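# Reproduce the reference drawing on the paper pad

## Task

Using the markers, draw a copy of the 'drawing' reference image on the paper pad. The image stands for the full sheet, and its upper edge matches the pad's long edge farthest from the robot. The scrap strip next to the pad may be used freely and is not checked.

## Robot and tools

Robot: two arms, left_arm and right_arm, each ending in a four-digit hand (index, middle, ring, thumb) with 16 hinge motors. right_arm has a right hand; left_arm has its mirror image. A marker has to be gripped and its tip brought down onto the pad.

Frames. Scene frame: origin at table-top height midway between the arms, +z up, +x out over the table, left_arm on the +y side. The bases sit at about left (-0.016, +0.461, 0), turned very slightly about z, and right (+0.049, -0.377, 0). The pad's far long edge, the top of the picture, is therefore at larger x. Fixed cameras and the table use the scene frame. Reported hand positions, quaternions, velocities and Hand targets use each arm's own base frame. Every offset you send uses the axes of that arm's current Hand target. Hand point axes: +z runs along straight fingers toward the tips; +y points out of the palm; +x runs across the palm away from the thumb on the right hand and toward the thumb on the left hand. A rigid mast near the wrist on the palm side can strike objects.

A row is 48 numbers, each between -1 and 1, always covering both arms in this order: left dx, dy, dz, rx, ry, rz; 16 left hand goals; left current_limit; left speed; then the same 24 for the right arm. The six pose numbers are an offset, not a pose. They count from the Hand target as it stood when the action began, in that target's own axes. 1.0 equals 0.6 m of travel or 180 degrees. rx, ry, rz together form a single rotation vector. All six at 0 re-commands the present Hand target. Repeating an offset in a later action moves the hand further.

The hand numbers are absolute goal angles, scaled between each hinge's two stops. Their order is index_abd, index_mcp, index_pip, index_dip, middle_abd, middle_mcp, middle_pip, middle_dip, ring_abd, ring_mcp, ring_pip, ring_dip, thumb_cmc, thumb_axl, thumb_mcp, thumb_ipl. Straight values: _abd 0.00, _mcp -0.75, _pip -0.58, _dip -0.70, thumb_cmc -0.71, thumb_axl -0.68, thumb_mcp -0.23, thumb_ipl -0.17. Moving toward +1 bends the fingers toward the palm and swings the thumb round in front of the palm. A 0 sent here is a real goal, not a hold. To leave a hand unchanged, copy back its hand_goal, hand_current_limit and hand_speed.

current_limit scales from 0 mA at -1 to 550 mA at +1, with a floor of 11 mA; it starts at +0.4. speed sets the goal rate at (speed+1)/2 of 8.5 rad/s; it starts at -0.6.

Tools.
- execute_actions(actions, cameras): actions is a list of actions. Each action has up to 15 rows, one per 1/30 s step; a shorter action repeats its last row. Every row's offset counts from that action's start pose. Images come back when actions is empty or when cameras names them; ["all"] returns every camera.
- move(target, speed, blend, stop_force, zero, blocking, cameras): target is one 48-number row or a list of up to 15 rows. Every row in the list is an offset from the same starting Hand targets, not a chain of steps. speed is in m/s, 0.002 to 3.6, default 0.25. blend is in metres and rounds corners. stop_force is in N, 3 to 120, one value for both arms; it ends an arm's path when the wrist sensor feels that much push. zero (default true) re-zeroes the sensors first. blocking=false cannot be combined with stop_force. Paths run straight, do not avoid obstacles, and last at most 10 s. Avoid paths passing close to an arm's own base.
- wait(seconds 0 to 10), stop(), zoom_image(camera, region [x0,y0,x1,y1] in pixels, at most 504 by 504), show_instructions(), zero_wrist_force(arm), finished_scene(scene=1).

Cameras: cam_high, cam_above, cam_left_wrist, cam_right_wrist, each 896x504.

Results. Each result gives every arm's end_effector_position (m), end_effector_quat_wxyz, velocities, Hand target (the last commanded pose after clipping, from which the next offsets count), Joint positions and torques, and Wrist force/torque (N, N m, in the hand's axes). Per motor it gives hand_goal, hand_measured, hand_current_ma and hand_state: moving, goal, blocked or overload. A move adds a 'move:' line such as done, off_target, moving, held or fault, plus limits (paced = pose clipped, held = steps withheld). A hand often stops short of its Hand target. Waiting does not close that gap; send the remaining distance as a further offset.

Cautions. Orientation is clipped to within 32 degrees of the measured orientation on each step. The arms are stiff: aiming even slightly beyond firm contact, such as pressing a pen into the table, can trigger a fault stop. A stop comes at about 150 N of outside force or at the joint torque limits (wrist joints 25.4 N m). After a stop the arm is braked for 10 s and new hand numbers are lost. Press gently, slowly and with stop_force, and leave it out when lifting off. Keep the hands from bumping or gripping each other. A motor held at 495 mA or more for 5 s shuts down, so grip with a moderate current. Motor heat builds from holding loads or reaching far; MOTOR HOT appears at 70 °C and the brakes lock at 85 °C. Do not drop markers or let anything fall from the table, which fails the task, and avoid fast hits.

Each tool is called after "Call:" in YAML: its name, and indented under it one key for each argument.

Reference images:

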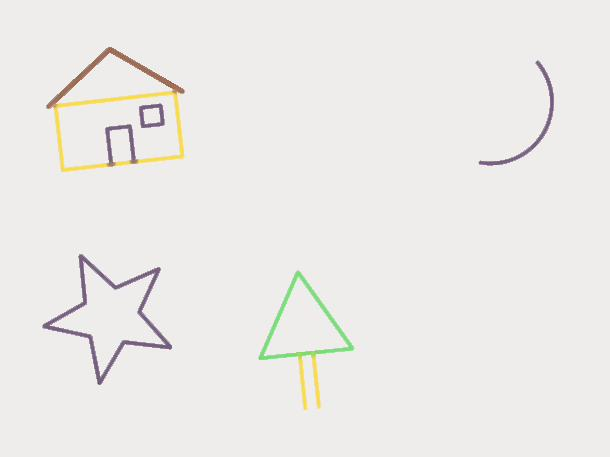

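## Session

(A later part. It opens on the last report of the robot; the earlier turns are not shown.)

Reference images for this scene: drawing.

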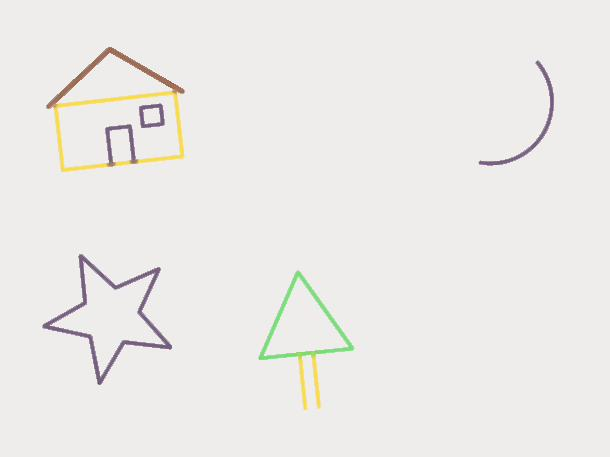

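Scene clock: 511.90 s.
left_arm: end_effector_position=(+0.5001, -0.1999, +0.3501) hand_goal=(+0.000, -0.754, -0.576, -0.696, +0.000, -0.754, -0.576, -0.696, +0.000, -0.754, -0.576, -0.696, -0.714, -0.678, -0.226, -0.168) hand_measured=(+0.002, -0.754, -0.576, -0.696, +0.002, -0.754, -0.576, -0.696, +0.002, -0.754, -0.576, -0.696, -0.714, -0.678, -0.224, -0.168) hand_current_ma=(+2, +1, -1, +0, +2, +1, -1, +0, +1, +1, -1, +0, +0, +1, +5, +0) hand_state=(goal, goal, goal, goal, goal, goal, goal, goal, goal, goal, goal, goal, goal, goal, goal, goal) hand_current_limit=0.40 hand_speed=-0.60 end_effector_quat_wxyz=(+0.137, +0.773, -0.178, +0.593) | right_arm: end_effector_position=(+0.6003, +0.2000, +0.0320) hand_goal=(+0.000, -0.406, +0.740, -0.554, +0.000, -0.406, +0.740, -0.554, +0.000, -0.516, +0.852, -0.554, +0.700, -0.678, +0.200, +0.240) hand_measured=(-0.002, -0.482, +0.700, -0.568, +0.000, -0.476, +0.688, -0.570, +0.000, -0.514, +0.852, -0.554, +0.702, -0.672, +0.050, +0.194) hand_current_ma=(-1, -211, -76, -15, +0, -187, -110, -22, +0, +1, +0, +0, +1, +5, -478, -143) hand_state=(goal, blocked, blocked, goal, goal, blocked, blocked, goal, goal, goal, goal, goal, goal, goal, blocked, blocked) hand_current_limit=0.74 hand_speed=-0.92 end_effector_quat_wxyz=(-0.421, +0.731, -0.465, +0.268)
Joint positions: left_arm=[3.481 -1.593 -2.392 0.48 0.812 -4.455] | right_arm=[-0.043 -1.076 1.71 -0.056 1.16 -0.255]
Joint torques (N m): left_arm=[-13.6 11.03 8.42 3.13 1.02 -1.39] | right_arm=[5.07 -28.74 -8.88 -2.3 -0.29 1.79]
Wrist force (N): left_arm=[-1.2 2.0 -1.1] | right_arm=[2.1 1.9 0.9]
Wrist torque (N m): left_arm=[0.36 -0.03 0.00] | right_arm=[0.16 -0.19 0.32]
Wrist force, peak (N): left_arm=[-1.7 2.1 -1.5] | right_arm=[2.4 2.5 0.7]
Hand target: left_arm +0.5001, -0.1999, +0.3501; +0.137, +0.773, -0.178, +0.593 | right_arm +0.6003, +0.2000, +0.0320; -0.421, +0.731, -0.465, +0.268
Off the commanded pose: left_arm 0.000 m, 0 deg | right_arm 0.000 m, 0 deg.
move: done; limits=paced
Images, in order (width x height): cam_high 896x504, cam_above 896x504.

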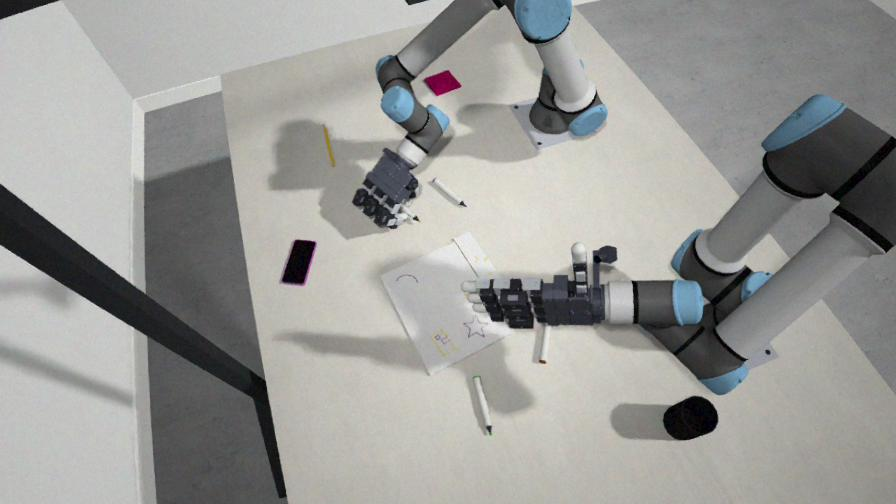

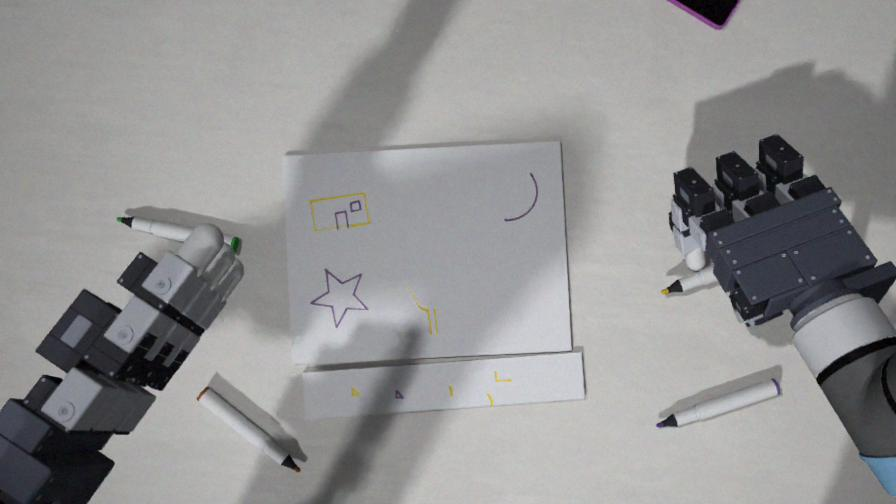

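Call:
move:
  target:
    - [0,0,0,0,0.0833,0,0,-0.754,-0.576,-0.696,0,-0.754,-0.576,-0.696,0,-0.754,-0.576,-0.696,-0.714,-0.678,-0.226,-0.168,0.4,-0.6,0,0.01111,0.00642,0,0,0,0,-0.406,0.741,-0.554,0,-0.406,0.741,-0.554,0,-0.516,0.852,-0.554,0.70,-0.678,0.20,0.24,0.74,-0.92]
    - [0.0304,-0.0911,-0.2079,-0.4693,0.0674,0.0618,0,-0.754,-0.576,-0.696,0,-0.754,-0.576,-0.696,0,-0.754,-0.576,-0.696,-0.714,-0.678,-0.226,-0.168,0.4,-0.6,0,0.01111,0.00642,0,0,0,0,-0.406,0.741,-0.554,0,-0.406,0.741,-0.554,0,-0.516,0.852,-0.554,0.70,-0.678,0.20,0.24,0.74,-0.92]
  speed: [0.15,0.4]

Scene clock: 517.37 s.
left_arm: end_effector_position=(+0.4199, -0.1001, +0.3999) hand_goal=(+0.000, -0.754, -0.576, -0.696, +0.000, -0.754, -0.576, -0.696, +0.000, -0.754, -0.576, -0.696, -0.714, -0.678, -0.226, -0.168) hand_measured=(+0.002, -0.754, -0.576, -0.696, +0.002, -0.754, -0.576, -0.696, +0.002, -0.754, -0.576, -0.696, -0.714, -0.678, -0.224, -0.168) hand_current_ma=(+2, +1, -1, +0, +2, +1, -1, +0, +1, +1, -1, +0, +0, +1, +4, +0) hand_state=(goal, goal, goal, goal, goal, goal, goal, goal, goal, goal, goal, goal, goal, goal, goal, goal) hand_current_limit=0.40 hand_speed=-0.60 end_effector_quat_wxyz=(+0.582, +0.401, -0.583, +0.401) | right_arm: end_effector_position=(+0.6003, +0.2000, +0.0243) hand_goal=(+0.000, -0.406, +0.740, -0.554, +0.000, -0.406, +0.740, -0.554, +0.000, -0.516, +0.852, -0.554, +0.700, -0.678, +0.200, +0.240) hand_measured=(-0.002, -0.482, +0.700, -0.570, +0.000, -0.476, +0.690, -0.570, +0.000, -0.514, +0.852, -0.554, +0.702, -0.674, +0.050, +0.194) hand_current_ma=(-1, -211, -76, -19, +0, -187, -102, -22, +0, +1, +0, +0, +1, +5, -479, -143) hand_state=(goal, blocked, blocked, goal, goal, blocked, blocked, goal, goal, goal, goal, goal, goal, goal, blocked, blocked) hand_current_limit=0.74 hand_speed=-0.92 end_effector_quat_wxyz=(-0.421, +0.731, -0.465, +0.268)
Joint positions: left_arm=[3.514 -2.206 -1.552 0.618 -0.738 -4.713] | right_arm=[-0.043 -1.065 1.717 -0.073 1.16 -0.255]
Joint torques (N m): left_arm=[-14.07 36.14 20.69 -3 -1.17 0.04] | right_arm=[5.6 -29.33 -7.47 -1.9 0.77 1.11]
Wrist force (N): left_arm=[-1.2 2.1 -1.3] | right_arm=[1.8 -0.3 0.4]
Wrist torque (N m): left_arm=[0.48 -0.04 -0.15] | right_arm=[0.12 -0.18 0.26]
Wrist force, peak (N): left_arm=[-1.2 2.6 -1.7] | right_arm=[2.4 2.2 0.4]
Hand target: left_arm +0.4199, -0.1001, +0.3999; +0.582, +0.401, -0.583, +0.401 | right_arm +0.6003, +0.2000, +0.0243; -0.421, +0.731, -0.465, +0.268
Off the commanded pose: left_arm 0.000 m, 0 deg | right_arm 0.000 m, 0 deg.
move: done

Call:
move:
  target:
    - [-0.1165,-0.0593,0.0842,0.1017,-0.3546,0.1017,0,-0.456,0.711,-0.554,0,-0.456,0.711,-0.554,0,-0.516,0.852,-0.554,0.70,-0.678,-0.338,0.25,0.4,-0.6,0,0,0,0,0,0,0,-0.49,0.708,-0.560,0,-0.49,0.70,-0.560,0,-0.516,0.852,-0.554,0.70,-0.678,-0.15,0.18,0.5,-0.92]
    - [-0.4665,-0.1083,0.0705,0.2143,-0.4186,0.2964,0,-0.456,0.711,-0.554,0,-0.456,0.711,-0.554,0,-0.516,0.852,-0.554,0.70,-0.678,-0.338,0.25,0.4,-0.6,0,0,0,0,0,0,0,-0.52,0.70,-0.560,0,-0.52,0.69,-0.560,0,-0.516,0.852,-0.554,0.70,-0.678,-0.338,0.15,0.5,-0.85]
  speed: 0.3
  blend: 0.03
  cameras: ["cam_above","cam_high","cam_left_wrist"]

Scene clock: 525.27 s.
left_arm: end_effector_position=(+0.4657, -0.1627, +0.1200) hand_goal=(+0.000, -0.456, +0.710, -0.554, +0.000, -0.456, +0.710, -0.554, +0.000, -0.516, +0.852, -0.554, +0.700, -0.678, -0.338, +0.250) hand_measured=(+0.002, -0.454, +0.704, -0.556, +0.002, -0.454, +0.704, -0.556, +0.002, -0.514, +0.846, -0.556, +0.702, -0.678, -0.336, +0.248) hand_current_ma=(+2, +1, -8, -4, +2, +1, -9, -4, +1, +2, -9, -4, +2, +1, +4, -3) hand_state=(goal, goal, goal, goal, goal, goal, goal, goal, goal, goal, goal, goal, goal, goal, goal, goal) hand_current_limit=0.40 hand_speed=-0.60 end_effector_quat_wxyz=(+0.244, -0.422, +0.756, -0.436) | right_arm: end_effector_position=(+0.6003, +0.2000, +0.0243) hand_goal=(+0.000, -0.520, +0.700, -0.560, +0.000, -0.520, +0.690, -0.560, +0.000, -0.516, +0.852, -0.554, +0.700, -0.678, -0.338, +0.150) hand_measured=(-0.002, -0.508, +0.700, -0.564, +0.000, -0.500, +0.692, -0.560, +0.000, -0.514, +0.852, -0.554, +0.702, -0.676, -0.332, +0.152) hand_current_ma=(-1, +14, +0, -2, +0, +28, +1, +0, +0, +1, +0, +0, +1, +1, +7, +2) hand_state=(goal, goal, goal, goal, goal, goal, goal, goal, goal, goal, goal, goal, goal, goal, goal, goal) hand_current_limit=0.50 hand_speed=-0.85 end_effector_quat_wxyz=(-0.421, +0.731, -0.465, +0.268)
Joint positions: left_arm=[3.355 -1.682 -1.99 2.998 -0.928 -5.836] | right_arm=[-0.043 -1.065 1.717 -0.073 1.16 -0.255]
Joint torques (N m): left_arm=[12.88 30.35 10.24 0.92 -0.55 -1.47] | right_arm=[0.72 -45.41 -21.33 1.37 -0.27 0.32]
Wrist force (N): left_arm=[-0.4 1.1 0.0] | right_arm=[2.1 1.8 0.1]
Wrist torque (N m): left_arm=[0.17 0.00 -0.03] | right_arm=[0.23 -0.18 0.32]
Wrist force, peak (N): left_arm=[-1.3 2.5 -1.6] | right_arm=[2.3 2.2 0.3]
Hand target: left_arm +0.4657, -0.1627, +0.1200; +0.244, -0.422, +0.756, -0.436 | right_arm +0.6003, +0.2000, +0.0243; -0.421, +0.731, -0.465, +0.268
Off the commanded pose: left_arm 0.000 m, 0 deg | right_arm 0.000 m, 0 deg.
move: done; blend cut to 0 m at target 1
camera_calibration:
cam_left_wrist: T_world_to_cam=[[0.628249, 0.534326, 0.565508, -0.311935], [-0.565921, -0.18494, 0.803449, 0.0893399], [0.533889, -0.824799, 0.186198, -0.284477], [0, 0, 0, 1]] pos_world=[0.398411, -0.0514389, 0.157591]
Images, in order (width x height): cam_high 896x504, cam_above 896x504, cam_left_wrist 896x504.

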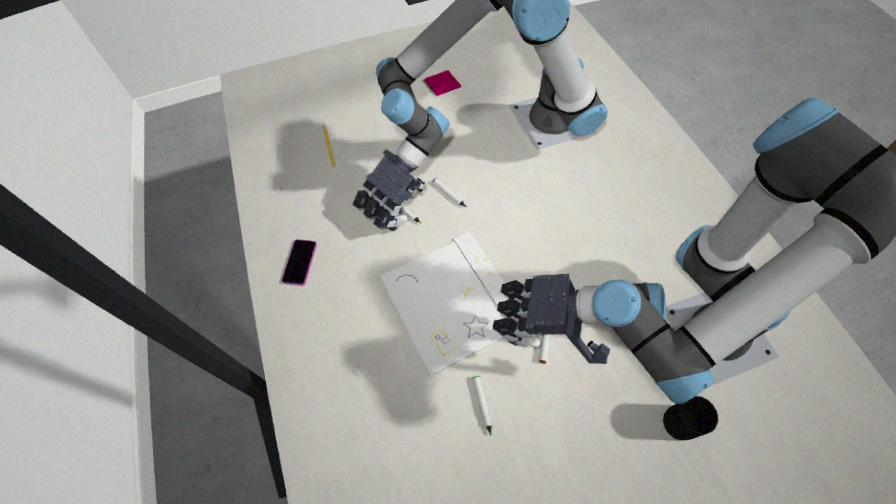

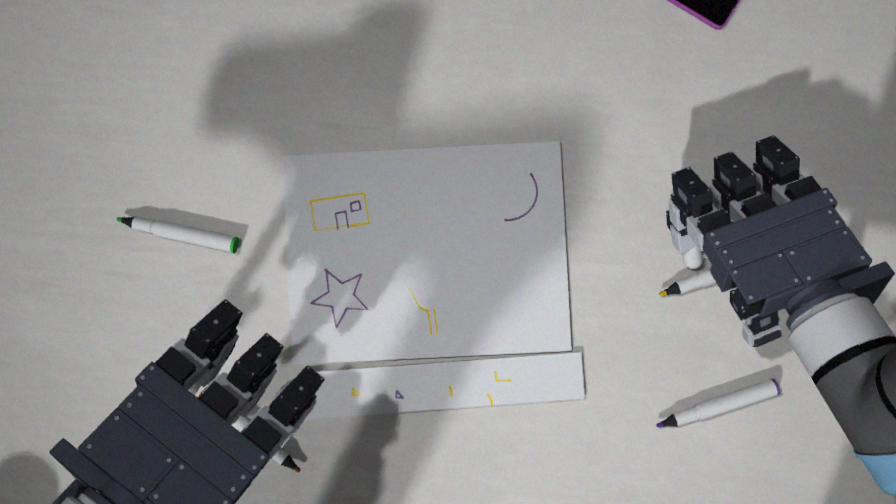

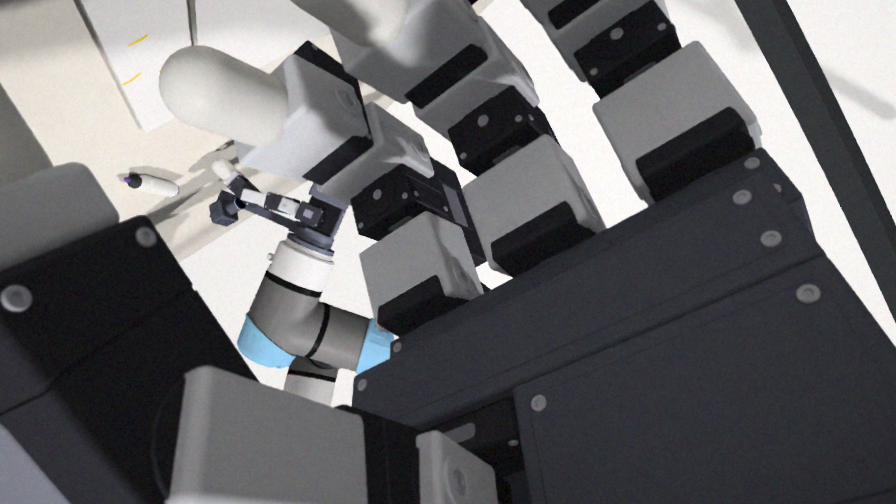

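Call:
zoom_image:
  camera: "cam_high"
  region: [470, 260, 620, 380]

Call:
zoom_image:
  camera: "cam_above"
  region: [140, 290, 340, 490]

Scaled by 3.360 from the camera's 896x504 image, which has a finer 1280x720 frame.

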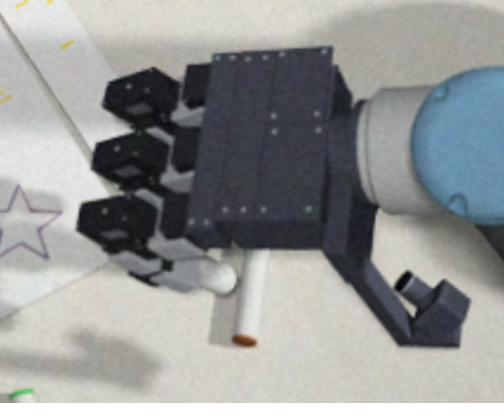

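Scaled by 2.520 from the camera's 896x504 image, which has a finer 1280x720 frame.

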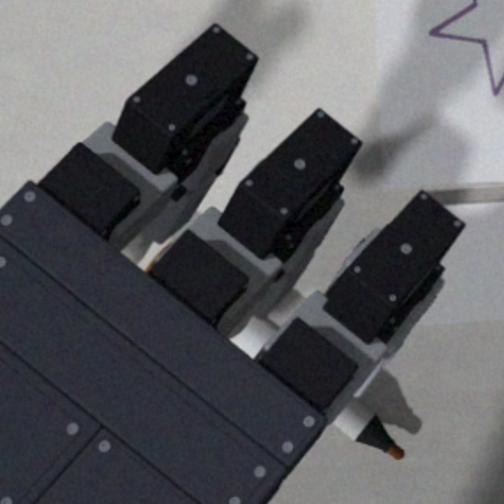

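Call:
move:
  target:
    - [0,0.10103,0.05833,0,0,0,0,-0.456,0.711,-0.554,0,-0.456,0.711,-0.554,0,-0.516,0.852,-0.554,0.70,-0.678,-0.338,0.25,0.4,-0.6,0,-0.18465,-0.10083,0,0,0,0,-0.52,0.70,-0.560,0,-0.52,0.69,-0.560,0,-0.516,0.852,-0.554,0.70,-0.678,-0.338,0.15,0.5,-0.85]
    - [0,0.10103,0.05833,0,0,0,0,-0.456,0.711,-0.554,0,-0.456,0.711,-0.554,0,-0.516,0.852,-0.554,0.70,-0.678,-0.338,0.25,0.4,-0.6,0.1751,-0.1913,-0.5876,0,0,0,0,-0.52,0.70,-0.560,0,-0.52,0.69,-0.560,0,-0.516,0.852,-0.554,0.70,-0.678,-0.338,0.15,0.5,-0.85]
  speed: [0.15,0.35]
  blend: 0.03
  cameras: ["cam_above","cam_high","cam_left_wrist"]

Call:
zoom_image:
  camera: "cam_high"
  region: [470, 260, 620, 380]

Call:
zoom_image:
  camera: "cam_above"
  region: [140, 290, 340, 490]

Scene clock: 529.93 s.
left_arm: end_effector_position=(+0.4657, -0.1627, +0.0501) hand_goal=(+0.000, -0.456, +0.710, -0.554, +0.000, -0.456, +0.710, -0.554, +0.000, -0.516, +0.852, -0.554, +0.700, -0.678, -0.338, +0.250) hand_measured=(+0.002, -0.454, +0.704, -0.556, +0.002, -0.454, +0.704, -0.556, +0.002, -0.514, +0.846, -0.556, +0.702, -0.678, -0.336, +0.248) hand_current_ma=(+2, +1, -8, -4, +2, +1, -9, -4, +1, +2, -9, -4, +2, +1, +4, -3) hand_state=(goal, goal, goal, goal, goal, goal, goal, goal, goal, goal, goal, goal, goal, goal, goal, goal) hand_current_limit=0.40 hand_speed=-0.60 end_effector_quat_wxyz=(+0.244, -0.422, +0.756, -0.436) | right_arm: end_effector_position=(+0.4205, +0.0000, +0.3003) hand_goal=(+0.000, -0.520, +0.700, -0.560, +0.000, -0.520, +0.690, -0.560, +0.000, -0.516, +0.852, -0.554, +0.700, -0.678, -0.338, +0.150) hand_measured=(-0.002, -0.510, +0.700, -0.564, +0.000, -0.510, +0.692, -0.560, +0.000, -0.514, +0.852, -0.554, +0.702, -0.676, -0.332, +0.152) hand_current_ma=(-1, +12, +0, -2, +0, +9, +0, +0, +0, +1, +0, +0, +1, +1, +6, +2) hand_state=(goal, goal, goal, goal, goal, goal, goal, goal, goal, goal, goal, goal, goal, goal, goal, goal) hand_current_limit=0.50 hand_speed=-0.85 end_effector_quat_wxyz=(-0.421, +0.731, -0.465, +0.268)
Joint positions: left_arm=[3.355 -1.791 -2.079 3.195 -0.928 -5.835] | right_arm=[-0.75 -1.655 1.765 0.887 0.64 -0.892]
Joint torques (N m): left_arm=[-12.95 18.73 7.33 0.78 -0.6 -1.29] | right_arm=[-8.5 -6.11 -11.55 3.38 -3.36 -2.46]
Wrist force (N): left_arm=[-0.6 1.0 -0.1] | right_arm=[2.2 1.6 0.4]
Wrist torque (N m): left_arm=[0.19 0.06 -0.06] | right_arm=[0.19 -0.19 0.52]
Wrist force, peak (N): left_arm=[-0.3 1.7 0.0] | right_arm=[2.1 2.7 1.0]
Hand target: left_arm +0.4657, -0.1627, +0.0501; +0.244, -0.422, +0.756, -0.436 | right_arm +0.4204, +0.0000, +0.3003; -0.421, +0.731, -0.465, +0.268
Off the commanded pose: left_arm 0.000 m, 0 deg | right_arm 0.000 m, 0 deg.
move: done
camera_calibration:
cam_left_wrist: T_world_to_cam=[[0.628249, 0.534326, 0.565508, -0.272466], [-0.565921, -0.18494, 0.803449, 0.145656], [0.533889, -0.824799, 0.186198, -0.271414], [0, 0, 0, 1]] pos_world=[0.398511, -0.0513389, 0.0875905]
Images, in order (width x height): cam_high 896x504, cam_above 896x504, cam_left_wrist 896x504.

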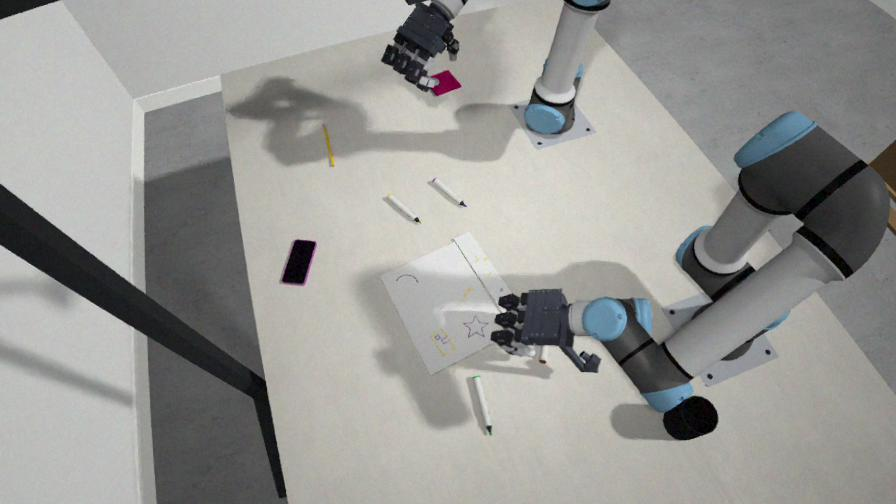

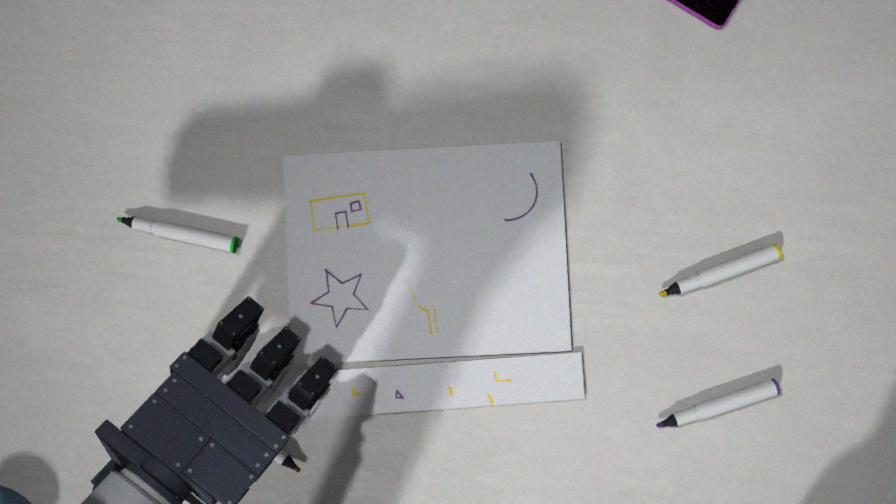

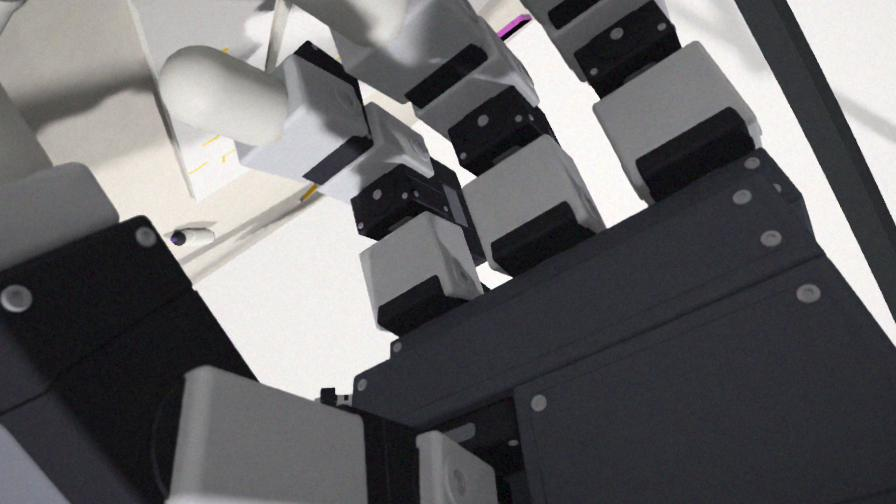

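Scaled by 3.360 from the camera's 896x504 image, which has a finer 1280x720 frame.

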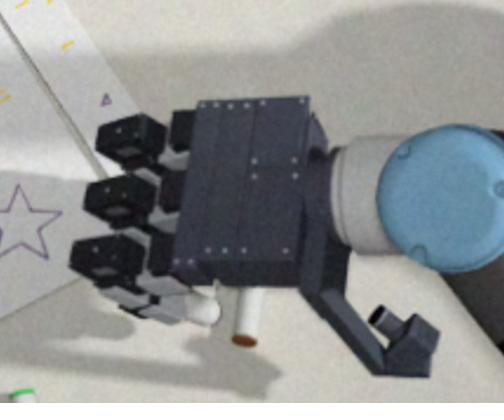

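Scaled by 2.520 from the camera's 896x504 image, which has a finer 1280x720 frame.

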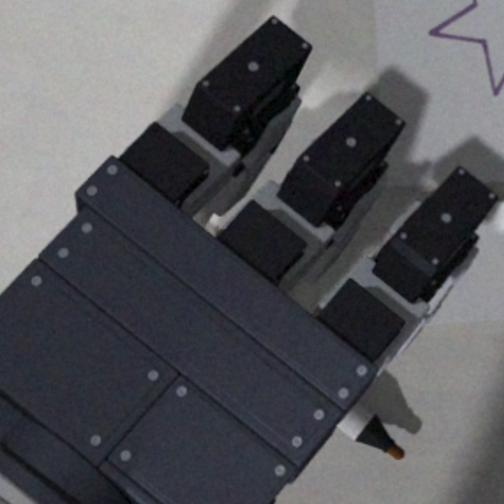

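Call:
move:
  target: [0,0.03984,0.023,0,0,0,0,-0.456,0.711,-0.554,0,-0.456,0.711,-0.554,0,-0.516,0.852,-0.554,0.70,-0.678,-0.338,0.25,0.4,-0.6,0,0,0,0,0,0,0,-0.52,0.70,-0.560,0,-0.52,0.69,-0.560,0,-0.516,0.852,-0.554,0.70,-0.678,-0.338,0.15,0.5,-0.85]
  speed: 0.03
  stop_force: 3
  cameras: ["cam_high","cam_left_wrist"]

Call:
zoom_image:
  camera: "cam_high"
  region: [470, 260, 620, 380]

Scene clock: 534.00 s.
left_arm: end_effector_position=(+0.4658, -0.1627, +0.0225) hand_goal=(+0.000, -0.456, +0.710, -0.554, +0.000, -0.456, +0.710, -0.554, +0.000, -0.516, +0.852, -0.554, +0.700, -0.678, -0.338, +0.250) hand_measured=(+0.002, -0.454, +0.704, -0.556, +0.002, -0.454, +0.704, -0.556, +0.002, -0.514, +0.846, -0.556, +0.702, -0.678, -0.336, +0.248) hand_current_ma=(+2, +1, -8, -4, +2, +1, -9, -4, +1, +2, -9, -4, +2, +1, +4, -3) hand_state=(goal, goal, goal, goal, goal, goal, goal, goal, goal, goal, goal, goal, goal, goal, goal, goal) hand_current_limit=0.40 hand_speed=-0.60 end_effector_quat_wxyz=(+0.244, -0.422, +0.756, -0.436) | right_arm: end_effector_position=(+0.4204, +0.0000, +0.3003) hand_goal=(+0.000, -0.520, +0.700, -0.560, +0.000, -0.520, +0.690, -0.560, +0.000, -0.516, +0.852, -0.554, +0.700, -0.678, -0.338, +0.150) hand_measured=(-0.002, -0.510, +0.700, -0.564, +0.000, -0.510, +0.692, -0.560, +0.000, -0.514, +0.852, -0.554, +0.702, -0.676, -0.332, +0.152) hand_current_ma=(-1, +12, +0, -2, +0, +9, +0, +0, +0, +1, +0, +0, +1, +1, +6, +2) hand_state=(goal, goal, goal, goal, goal, goal, goal, goal, goal, goal, goal, goal, goal, goal, goal, goal) hand_current_limit=0.50 hand_speed=-0.85 end_effector_quat_wxyz=(-0.421, +0.731, -0.465, +0.268)
Joint positions: left_arm=[3.356 -1.843 -2.105 3.274 -0.928 -5.835] | right_arm=[-0.75 -1.655 1.765 0.887 0.639 -0.892]
Joint torques (N m): left_arm=[11.88 19.97 6.95 0.66 -0.35 -1.36] | right_arm=[-7.27 -6.86 -11.93 3.17 -3.08 -2.42]
Wrist force (N): left_arm=[-0.3 1.2 -0.4] | right_arm=[2.2 1.6 0.3]
Wrist torque (N m): left_arm=[0.23 0.00 -0.04] | right_arm=[0.20 -0.19 0.52]
Wrist force, peak (N): left_arm=[-0.5 1.4 -0.2] | right_arm=[2.4 2.0 0.2]
Hand target: left_arm +0.4658, -0.1627, +0.0224; +0.244, -0.422, +0.756, -0.436 | right_arm +0.4204, +0.0000, +0.3003; -0.421, +0.731, -0.465, +0.268
Off the commanded pose: left_arm 0.000 m, 0 deg | right_arm 0.000 m, 0 deg.
move: done
camera_calibration:
cam_left_wrist: T_world_to_cam=[[0.628278, 0.534336, 0.565465, -0.256866], [-0.565887, -0.184912, 0.80348, 0.167818], [0.533889, -0.824798, 0.186198, -0.266275], [0, 0, 0, 1]] pos_world=[0.398511, -0.0513389, 0.0599905]
Images, in order (width x height): cam_high 896x504, cam_left_wrist 896x504.

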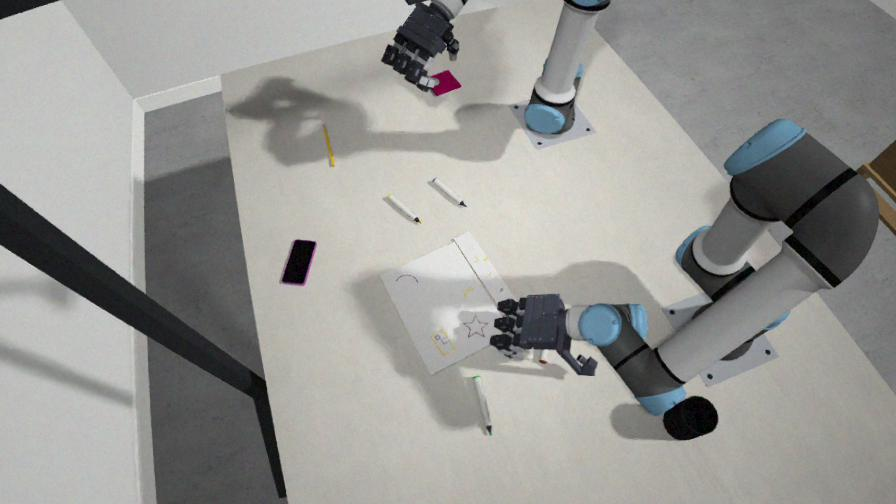

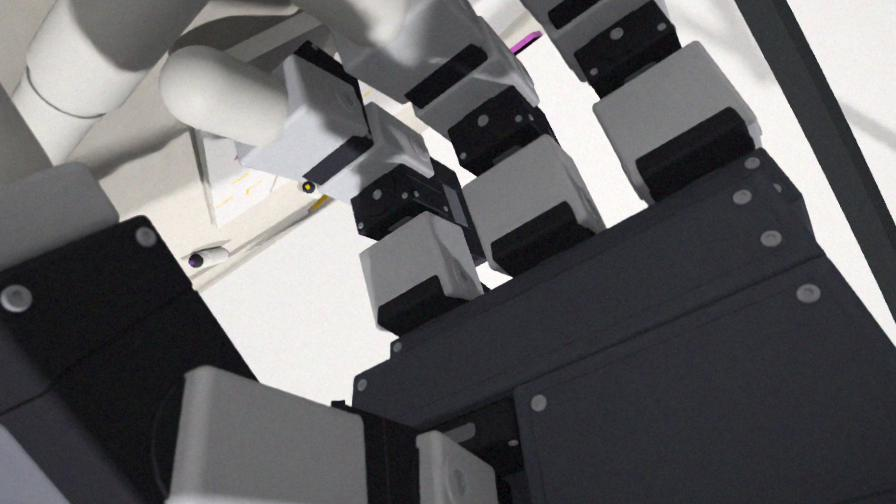

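Scaled by 3.360 from the camera's 896x504 image, which has a finer 1280x720 frame.

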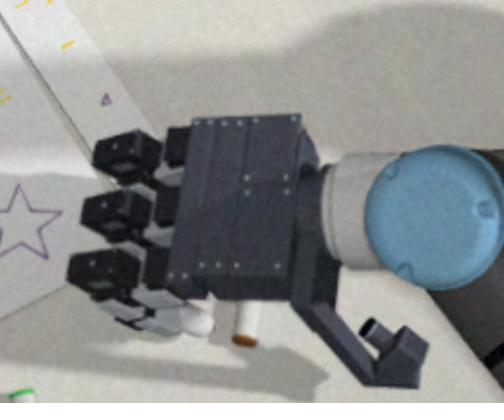

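Call:
move:
  target: [0,0.00722,0.00417,0,0,0,0,-0.456,0.711,-0.554,0,-0.456,0.711,-0.554,0,-0.516,0.852,-0.554,0.70,-0.678,-0.338,0.25,0.4,-0.6,0,0,0,0,0,0,0,-0.52,0.70,-0.560,0,-0.52,0.69,-0.560,0,-0.516,0.852,-0.554,0.70,-0.678,-0.338,0.15,0.5,-0.85]
  speed: 0.01
  stop_force: 3

Scene clock: 535.67 s.
left_arm: end_effector_position=(+0.4658, -0.1627, +0.0209) hand_goal=(+0.000, -0.456, +0.710, -0.554, +0.000, -0.456, +0.710, -0.554, +0.000, -0.516, +0.852, -0.554, +0.700, -0.678, -0.338, +0.250) hand_measured=(+0.002, -0.458, +0.714, -0.556, +0.002, -0.454, +0.704, -0.556, +0.002, -0.514, +0.846, -0.556, +0.702, -0.678, -0.336, +0.248) hand_current_ma=(+1, -4, +5, -4, +2, +2, -9, -4, +1, +2, -9, -4, +2, +1, +4, -3) hand_state=(goal, goal, goal, goal, goal, goal, goal, goal, goal, goal, goal, goal, goal, goal, goal, goal) hand_current_limit=0.40 hand_speed=-0.60 end_effector_quat_wxyz=(+0.244, -0.422, +0.756, -0.436) | right_arm: end_effector_position=(+0.4204, +0.0000, +0.3003) hand_goal=(+0.000, -0.520, +0.700, -0.560, +0.000, -0.520, +0.690, -0.560, +0.000, -0.516, +0.852, -0.554, +0.700, -0.678, -0.338, +0.150) hand_measured=(-0.002, -0.510, +0.700, -0.564, +0.000, -0.510, +0.692, -0.560, +0.000, -0.514, +0.852, -0.554, +0.702, -0.676, -0.332, +0.152) hand_current_ma=(-1, +12, +0, -2, +0, +9, +0, +0, +0, +1, +0, +0, +1, +1, +6, +2) hand_state=(goal, goal, goal, goal, goal, goal, goal, goal, goal, goal, goal, goal, goal, goal, goal, goal) hand_current_limit=0.50 hand_speed=-0.85 end_effector_quat_wxyz=(-0.421, +0.731, -0.465, +0.268)
Joint positions: left_arm=[3.356 -1.846 -2.107 3.278 -0.928 -5.835] | right_arm=[-0.75 -1.655 1.765 0.887 0.639 -0.892]
Joint torques (N m): left_arm=[11.51 32.86 19.1 -2.22 -0.43 -0.9] | right_arm=[-7.95 -5.19 -12.46 3.45 -2.97 -2.49]
Wrist force (N): left_arm=[-0.4 0.6 -0.6] | right_arm=[2.2 1.6 0.3]
Wrist torque (N m): left_arm=[0.28 0.02 -0.06] | right_arm=[0.19 -0.20 0.53]
Wrist force, peak (N): left_arm=[-0.2 -3.0 -2.4] | right_arm=[2.4 1.9 0.4]
Hand target: left_arm +0.4658, -0.1627, +0.0209; +0.244, -0.422, +0.756, -0.436 (not the last commanded pose) | right_arm +0.4204, +0.0000, +0.3003; -0.421, +0.731, -0.465, +0.268
Off the commanded pose: left_arm 0.003 m, 0 deg | right_arm 0.000 m, 0 deg.
move: contact (left_arm)

Call:
move:
  target: [0,0.00896,-0.01985,0,0,0,0,-0.456,0.711,-0.554,0,-0.456,0.711,-0.554,0,-0.516,0.852,-0.554,0.70,-0.678,-0.338,0.25,0.4,-0.6,0,0,0,0,0,0,0,-0.52,0.70,-0.560,0,-0.52,0.69,-0.560,0,-0.516,0.852,-0.554,0.70,-0.678,-0.338,0.15,0.5,-0.85]
  speed: 0.04
  cameras: ["cam_high","cam_left_wrist","cam_above"]

Call:
zoom_image:
  camera: "cam_high"
  region: [470, 260, 620, 380]

Scene clock: 538.73 s.
left_arm: end_effector_position=(+0.4548, -0.1560, +0.0222) hand_goal=(+0.000, -0.456, +0.710, -0.554, +0.000, -0.456, +0.710, -0.554, +0.000, -0.516, +0.852, -0.554, +0.700, -0.678, -0.338, +0.250) hand_measured=(+0.002, -0.454, +0.710, -0.556, +0.002, -0.454, +0.704, -0.556, +0.002, -0.514, +0.846, -0.556, +0.702, -0.678, -0.336, +0.248) hand_current_ma=(+1, +1, +1, -4, +2, +2, -9, -4, +1, +2, -9, -4, +2, +1, +4, -3) hand_state=(goal, goal, goal, goal, goal, goal, goal, goal, goal, goal, goal, goal, goal, goal, goal, goal) hand_current_limit=0.40 hand_speed=-0.60 end_effector_quat_wxyz=(+0.244, -0.422, +0.756, -0.436) | right_arm: end_effector_position=(+0.4204, +0.0000, +0.3003) hand_goal=(+0.000, -0.520, +0.700, -0.560, +0.000, -0.520, +0.690, -0.560, +0.000, -0.516, +0.852, -0.554, +0.700, -0.678, -0.338, +0.150) hand_measured=(-0.002, -0.510, +0.700, -0.564, +0.000, -0.510, +0.692, -0.560, +0.000, -0.514, +0.852, -0.554, +0.702, -0.676, -0.332, +0.152) hand_current_ma=(-1, +12, +0, -2, +0, +9, +0, +0, +0, +1, +0, +0, +1, +1, +6, +2) hand_state=(goal, goal, goal, goal, goal, goal, goal, goal, goal, goal, goal, goal, goal, goal, goal, goal) hand_current_limit=0.50 hand_speed=-0.85 end_effector_quat_wxyz=(-0.421, +0.731, -0.465, +0.268)
Joint positions: left_arm=[3.384 -1.823 -2.138 3.273 -0.906 -5.813] | right_arm=[-0.75 -1.655 1.765 0.887 0.639 -0.892]
Joint torques (N m): left_arm=[13.9 33.75 5.76 -2.12 2.17 1.81] | right_arm=[-7.5 -6.75 -11.62 3.5 -3.16 -2.22]
Wrist force (N): left_arm=[-0.4 1.3 -0.4] | right_arm=[1.9 1.7 0.4]
Wrist torque (N m): left_arm=[0.22 0.01 -0.21] | right_arm=[0.21 -0.17 0.50]
Wrist force, peak (N): left_arm=[-0.5 1.5 -0.2] | right_arm=[2.3 2.0 0.1]
Hand target: left_arm +0.4547, -0.1559, +0.0222; +0.244, -0.422, +0.756, -0.436 | right_arm +0.4204, +0.0000, +0.3003; -0.421, +0.731, -0.465, +0.268
Off the commanded pose: left_arm 0.000 m, 0 deg | right_arm 0.000 m, 0 deg.
move: done
camera_calibration:
cam_left_wrist: T_world_to_cam=[[0.628214, 0.534378, 0.565497, -0.253341], [-0.565892, -0.184986, 0.803459, 0.163073], [0.53396, -0.824755, 0.186189, -0.254845], [0, 0, 0, 1]] pos_world=[0.387511, -0.0446387, 0.0596905]
Images, in order (width x height): cam_high 896x504, cam_above 896x504, cam_left_wrist 896x504.

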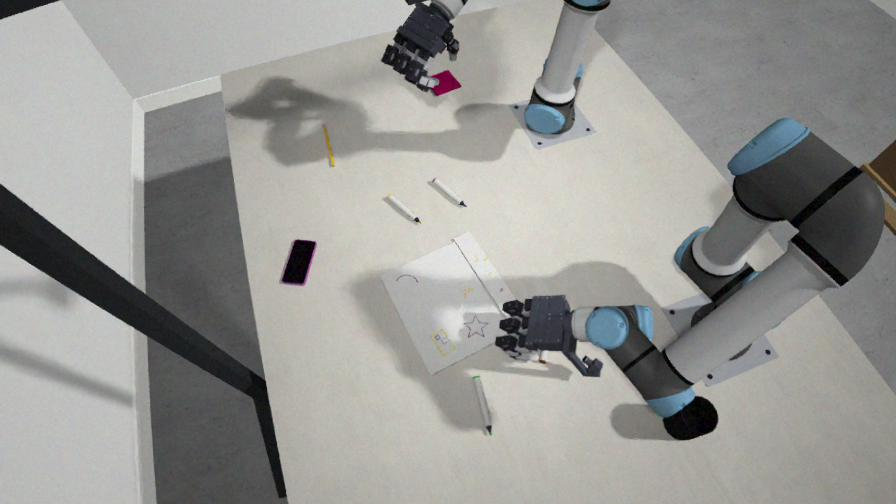

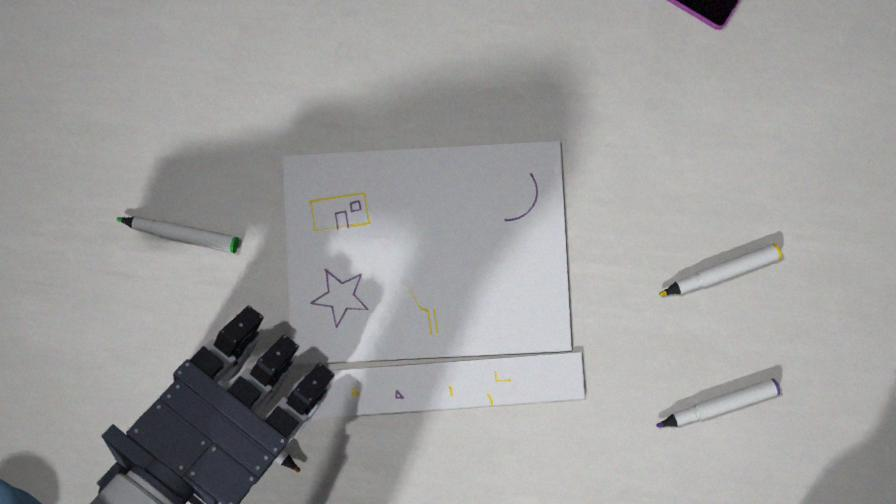

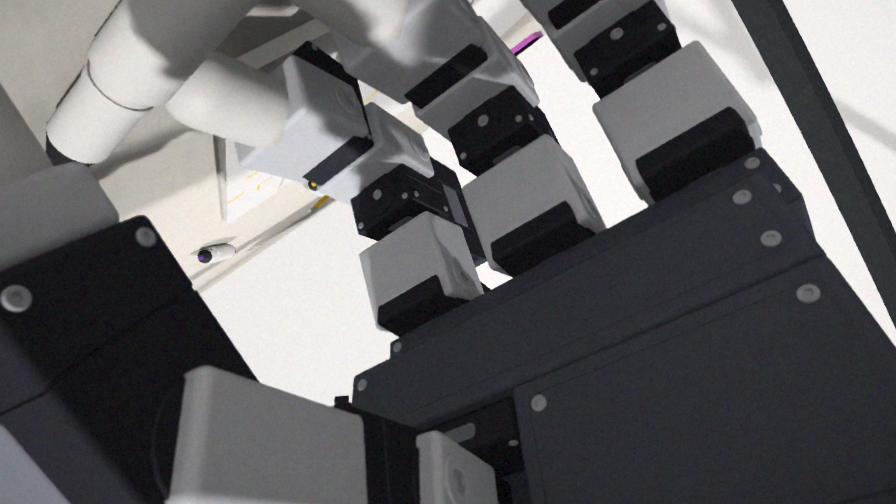

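Scaled by 3.360 from the camera's 896x504 image, which has a finer 1280x720 frame.

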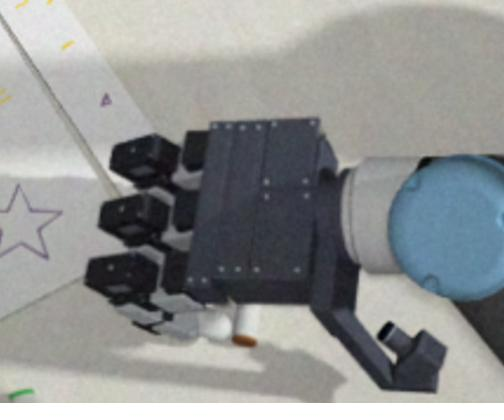

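Call:
move:
  target: [0,0,0,0,0,0,0,-0.456,0.711,-0.554,0,-0.456,0.711,-0.554,0,-0.516,0.852,-0.554,0.70,-0.678,-0.12,0.22,0.4,-0.85,0,0,0,0,0,0,0,-0.52,0.70,-0.560,0,-0.52,0.69,-0.560,0,-0.516,0.852,-0.554,0.70,-0.678,-0.338,0.15,0.5,-0.85]
  speed: 0.04

Call:
move:
  target: [0,0,0,0,0,0,0,-0.456,0.711,-0.554,0,-0.456,0.711,-0.554,0,-0.516,0.852,-0.554,0.70,-0.678,0.02,0.23,0.4,-0.92,0,0,0,0,0,0,0,-0.52,0.70,-0.560,0,-0.52,0.69,-0.560,0,-0.516,0.852,-0.554,0.70,-0.678,-0.338,0.15,0.5,-0.85]
  speed: 0.04
  cameras: ["cam_high","cam_left_wrist"]

Call:
zoom_image:
  camera: "cam_high"
  region: [470, 260, 620, 380]

Scene clock: 540.17 s.
left_arm: end_effector_position=(+0.4547, -0.1559, +0.0222) hand_goal=(+0.000, -0.456, +0.710, -0.554, +0.000, -0.456, +0.710, -0.554, +0.000, -0.516, +0.852, -0.554, +0.700, -0.678, -0.120, +0.220) hand_measured=(+0.002, -0.454, +0.710, -0.556, +0.002, -0.454, +0.704, -0.556, +0.002, -0.514, +0.846, -0.556, +0.702, -0.678, -0.122, +0.222) hand_current_ma=(+1, +1, +1, -4, +2, +2, -9, -4, +1, +2, -9, -4, +2, +1, -2, +4) hand_state=(goal, goal, goal, goal, goal, goal, goal, goal, goal, goal, goal, goal, goal, goal, goal, goal) hand_current_limit=0.40 hand_speed=-0.85 end_effector_quat_wxyz=(+0.244, -0.422, +0.756, -0.436) | right_arm: end_effector_position=(+0.4204, +0.0000, +0.3003) hand_goal=(+0.000, -0.520, +0.700, -0.560, +0.000, -0.520, +0.690, -0.560, +0.000, -0.516, +0.852, -0.554, +0.700, -0.678, -0.338, +0.150) hand_measured=(-0.002, -0.510, +0.700, -0.564, +0.000, -0.510, +0.692, -0.560, +0.000, -0.514, +0.852, -0.554, +0.702, -0.676, -0.332, +0.152) hand_current_ma=(-1, +12, +0, -2, +0, +9, +0, +0, +0, +1, +0, +0, +1, +1, +6, +2) hand_state=(goal, goal, goal, goal, goal, goal, goal, goal, goal, goal, goal, goal, goal, goal, goal, goal) hand_current_limit=0.50 hand_speed=-0.85 end_effector_quat_wxyz=(-0.421, +0.731, -0.465, +0.268)
Joint positions: left_arm=[3.384 -1.822 -2.138 3.273 -0.906 -5.813] | right_arm=[-0.75 -1.655 1.765 0.887 0.639 -0.892]
Joint torques (N m): left_arm=[12.4 32.32 6.07 -2.27 2.06 1.73] | right_arm=[-6.72 -7.27 -11.67 3.08 -2.95 -2.4]
Wrist force (N): left_arm=[-0.5 1.3 -0.3] | right_arm=[2.1 1.5 0.4]
Wrist torque (N m): left_arm=[0.21 0.03 -0.22] | right_arm=[0.18 -0.18 0.51]
Wrist force, peak (N): left_arm=[-0.4 1.6 -0.2] | right_arm=[2.7 1.9 0.3]
Hand target: left_arm +0.4547, -0.1559, +0.0222; +0.244, -0.422, +0.756, -0.436 | right_arm +0.4204, +0.0000, +0.3003; -0.421, +0.731, -0.465, +0.268
Off the commanded pose: left_arm 0.000 m, 0 deg | right_arm 0.000 m, 0 deg.
move: done

Scene clock: 540.97 s.
left_arm: end_effector_position=(+0.4547, -0.1559, +0.0222) hand_goal=(+0.000, -0.456, +0.710, -0.554, +0.000, -0.456, +0.710, -0.554, +0.000, -0.516, +0.852, -0.554, +0.700, -0.678, +0.020, +0.230) hand_measured=(+0.002, -0.454, +0.710, -0.556, +0.002, -0.456, +0.704, -0.556, +0.002, -0.514, +0.846, -0.556, +0.702, -0.678, -0.002, +0.226) hand_current_ma=(+1, +1, -1, -4, +2, +1, -9, -4, +1, +2, -9, -4, +1, +1, -74, -6) hand_state=(goal, goal, goal, goal, goal, goal, goal, goal, goal, goal, goal, goal, goal, goal, blocked, goal) hand_current_limit=0.40 hand_speed=-0.92 end_effector_quat_wxyz=(+0.244, -0.422, +0.756, -0.436) | right_arm: end_effector_position=(+0.4204, +0.0000, +0.3003) hand_goal=(+0.000, -0.520, +0.700, -0.560, +0.000, -0.520, +0.690, -0.560, +0.000, -0.516, +0.852, -0.554, +0.700, -0.678, -0.338, +0.150) hand_measured=(-0.002, -0.510, +0.700, -0.564, +0.000, -0.510, +0.692, -0.560, +0.000, -0.514, +0.852, -0.554, +0.702, -0.676, -0.332, +0.152) hand_current_ma=(-1, +12, +0, -2, +0, +9, +0, +0, +0, +1, +0, +0, +1, +1, +6, +2) hand_state=(goal, goal, goal, goal, goal, goal, goal, goal, goal, goal, goal, goal, goal, goal, goal, goal) hand_current_limit=0.50 hand_speed=-0.85 end_effector_quat_wxyz=(-0.421, +0.731, -0.465, +0.268)
Joint positions: left_arm=[3.384 -1.822 -2.138 3.273 -0.906 -5.813] | right_arm=[-0.75 -1.655 1.765 0.887 0.639 -0.892]
Joint torques (N m): left_arm=[13.45 32.46 6.5 -2.23 1.9 1.65] | right_arm=[-7.29 -6.81 -11.19 3.08 -2.93 -2.28]
Wrist force (N): left_arm=[-0.5 1.1 -0.4] | right_arm=[2.3 1.9 0.2]
Wrist torque (N m): left_arm=[0.19 0.03 -0.23] | right_arm=[0.23 -0.20 0.54]
Wrist force, peak (N): left_arm=[-0.6 1.3 -0.5] | right_arm=[2.3 2.0 0.5]
Hand target: left_arm +0.4547, -0.1559, +0.0222; +0.244, -0.422, +0.756, -0.436 | right_arm +0.4204, +0.0000, +0.3003; -0.421, +0.731, -0.465, +0.268
Off the commanded pose: left_arm 0.000 m, 0 deg | right_arm 0.000 m, 0 deg.
move: done
camera_calibration:
cam_left_wrist: T_world_to_cam=[[0.628249, 0.534326, 0.565508, -0.253404], [-0.565921, -0.18494, 0.803449, 0.162968], [0.533889, -0.824799, 0.186198, -0.254703], [0, 0, 0, 1]] pos_world=[0.387411, -0.0445389, 0.0597905]
Images, in order (width x height): cam_high 896x504, cam_left_wrist 896x504.

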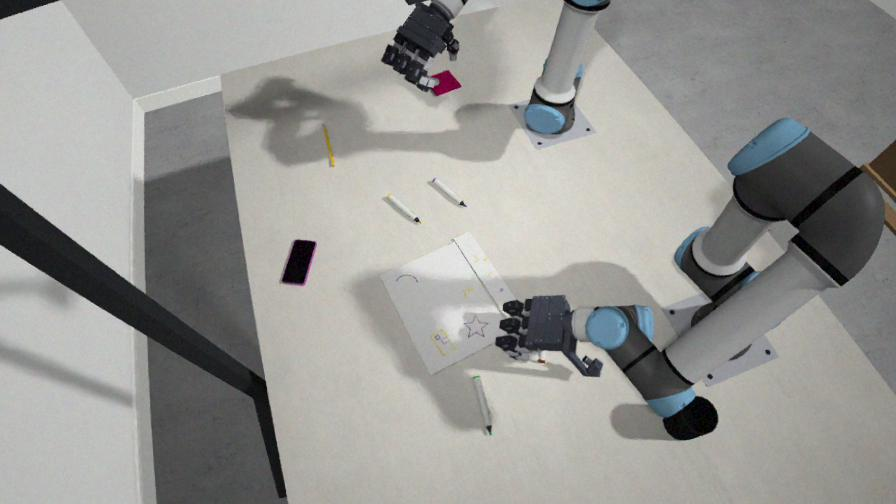

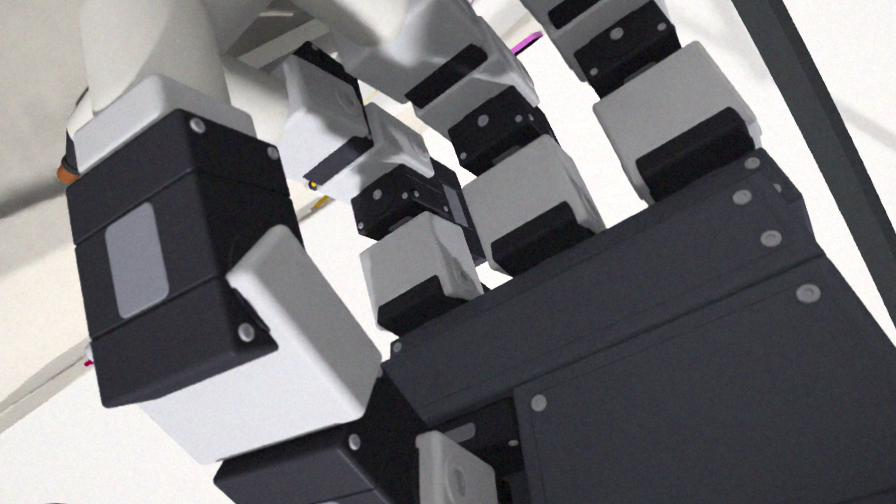

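Scaled by 3.360 from the camera's 896x504 image, which has a finer 1280x720 frame.

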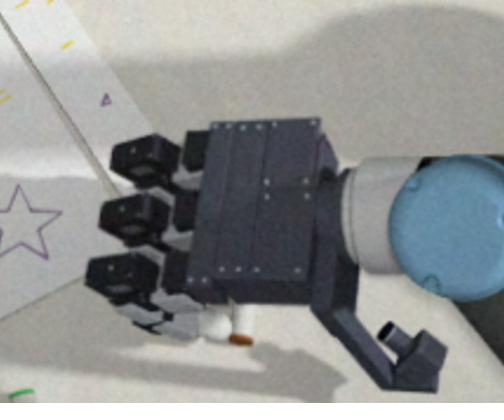

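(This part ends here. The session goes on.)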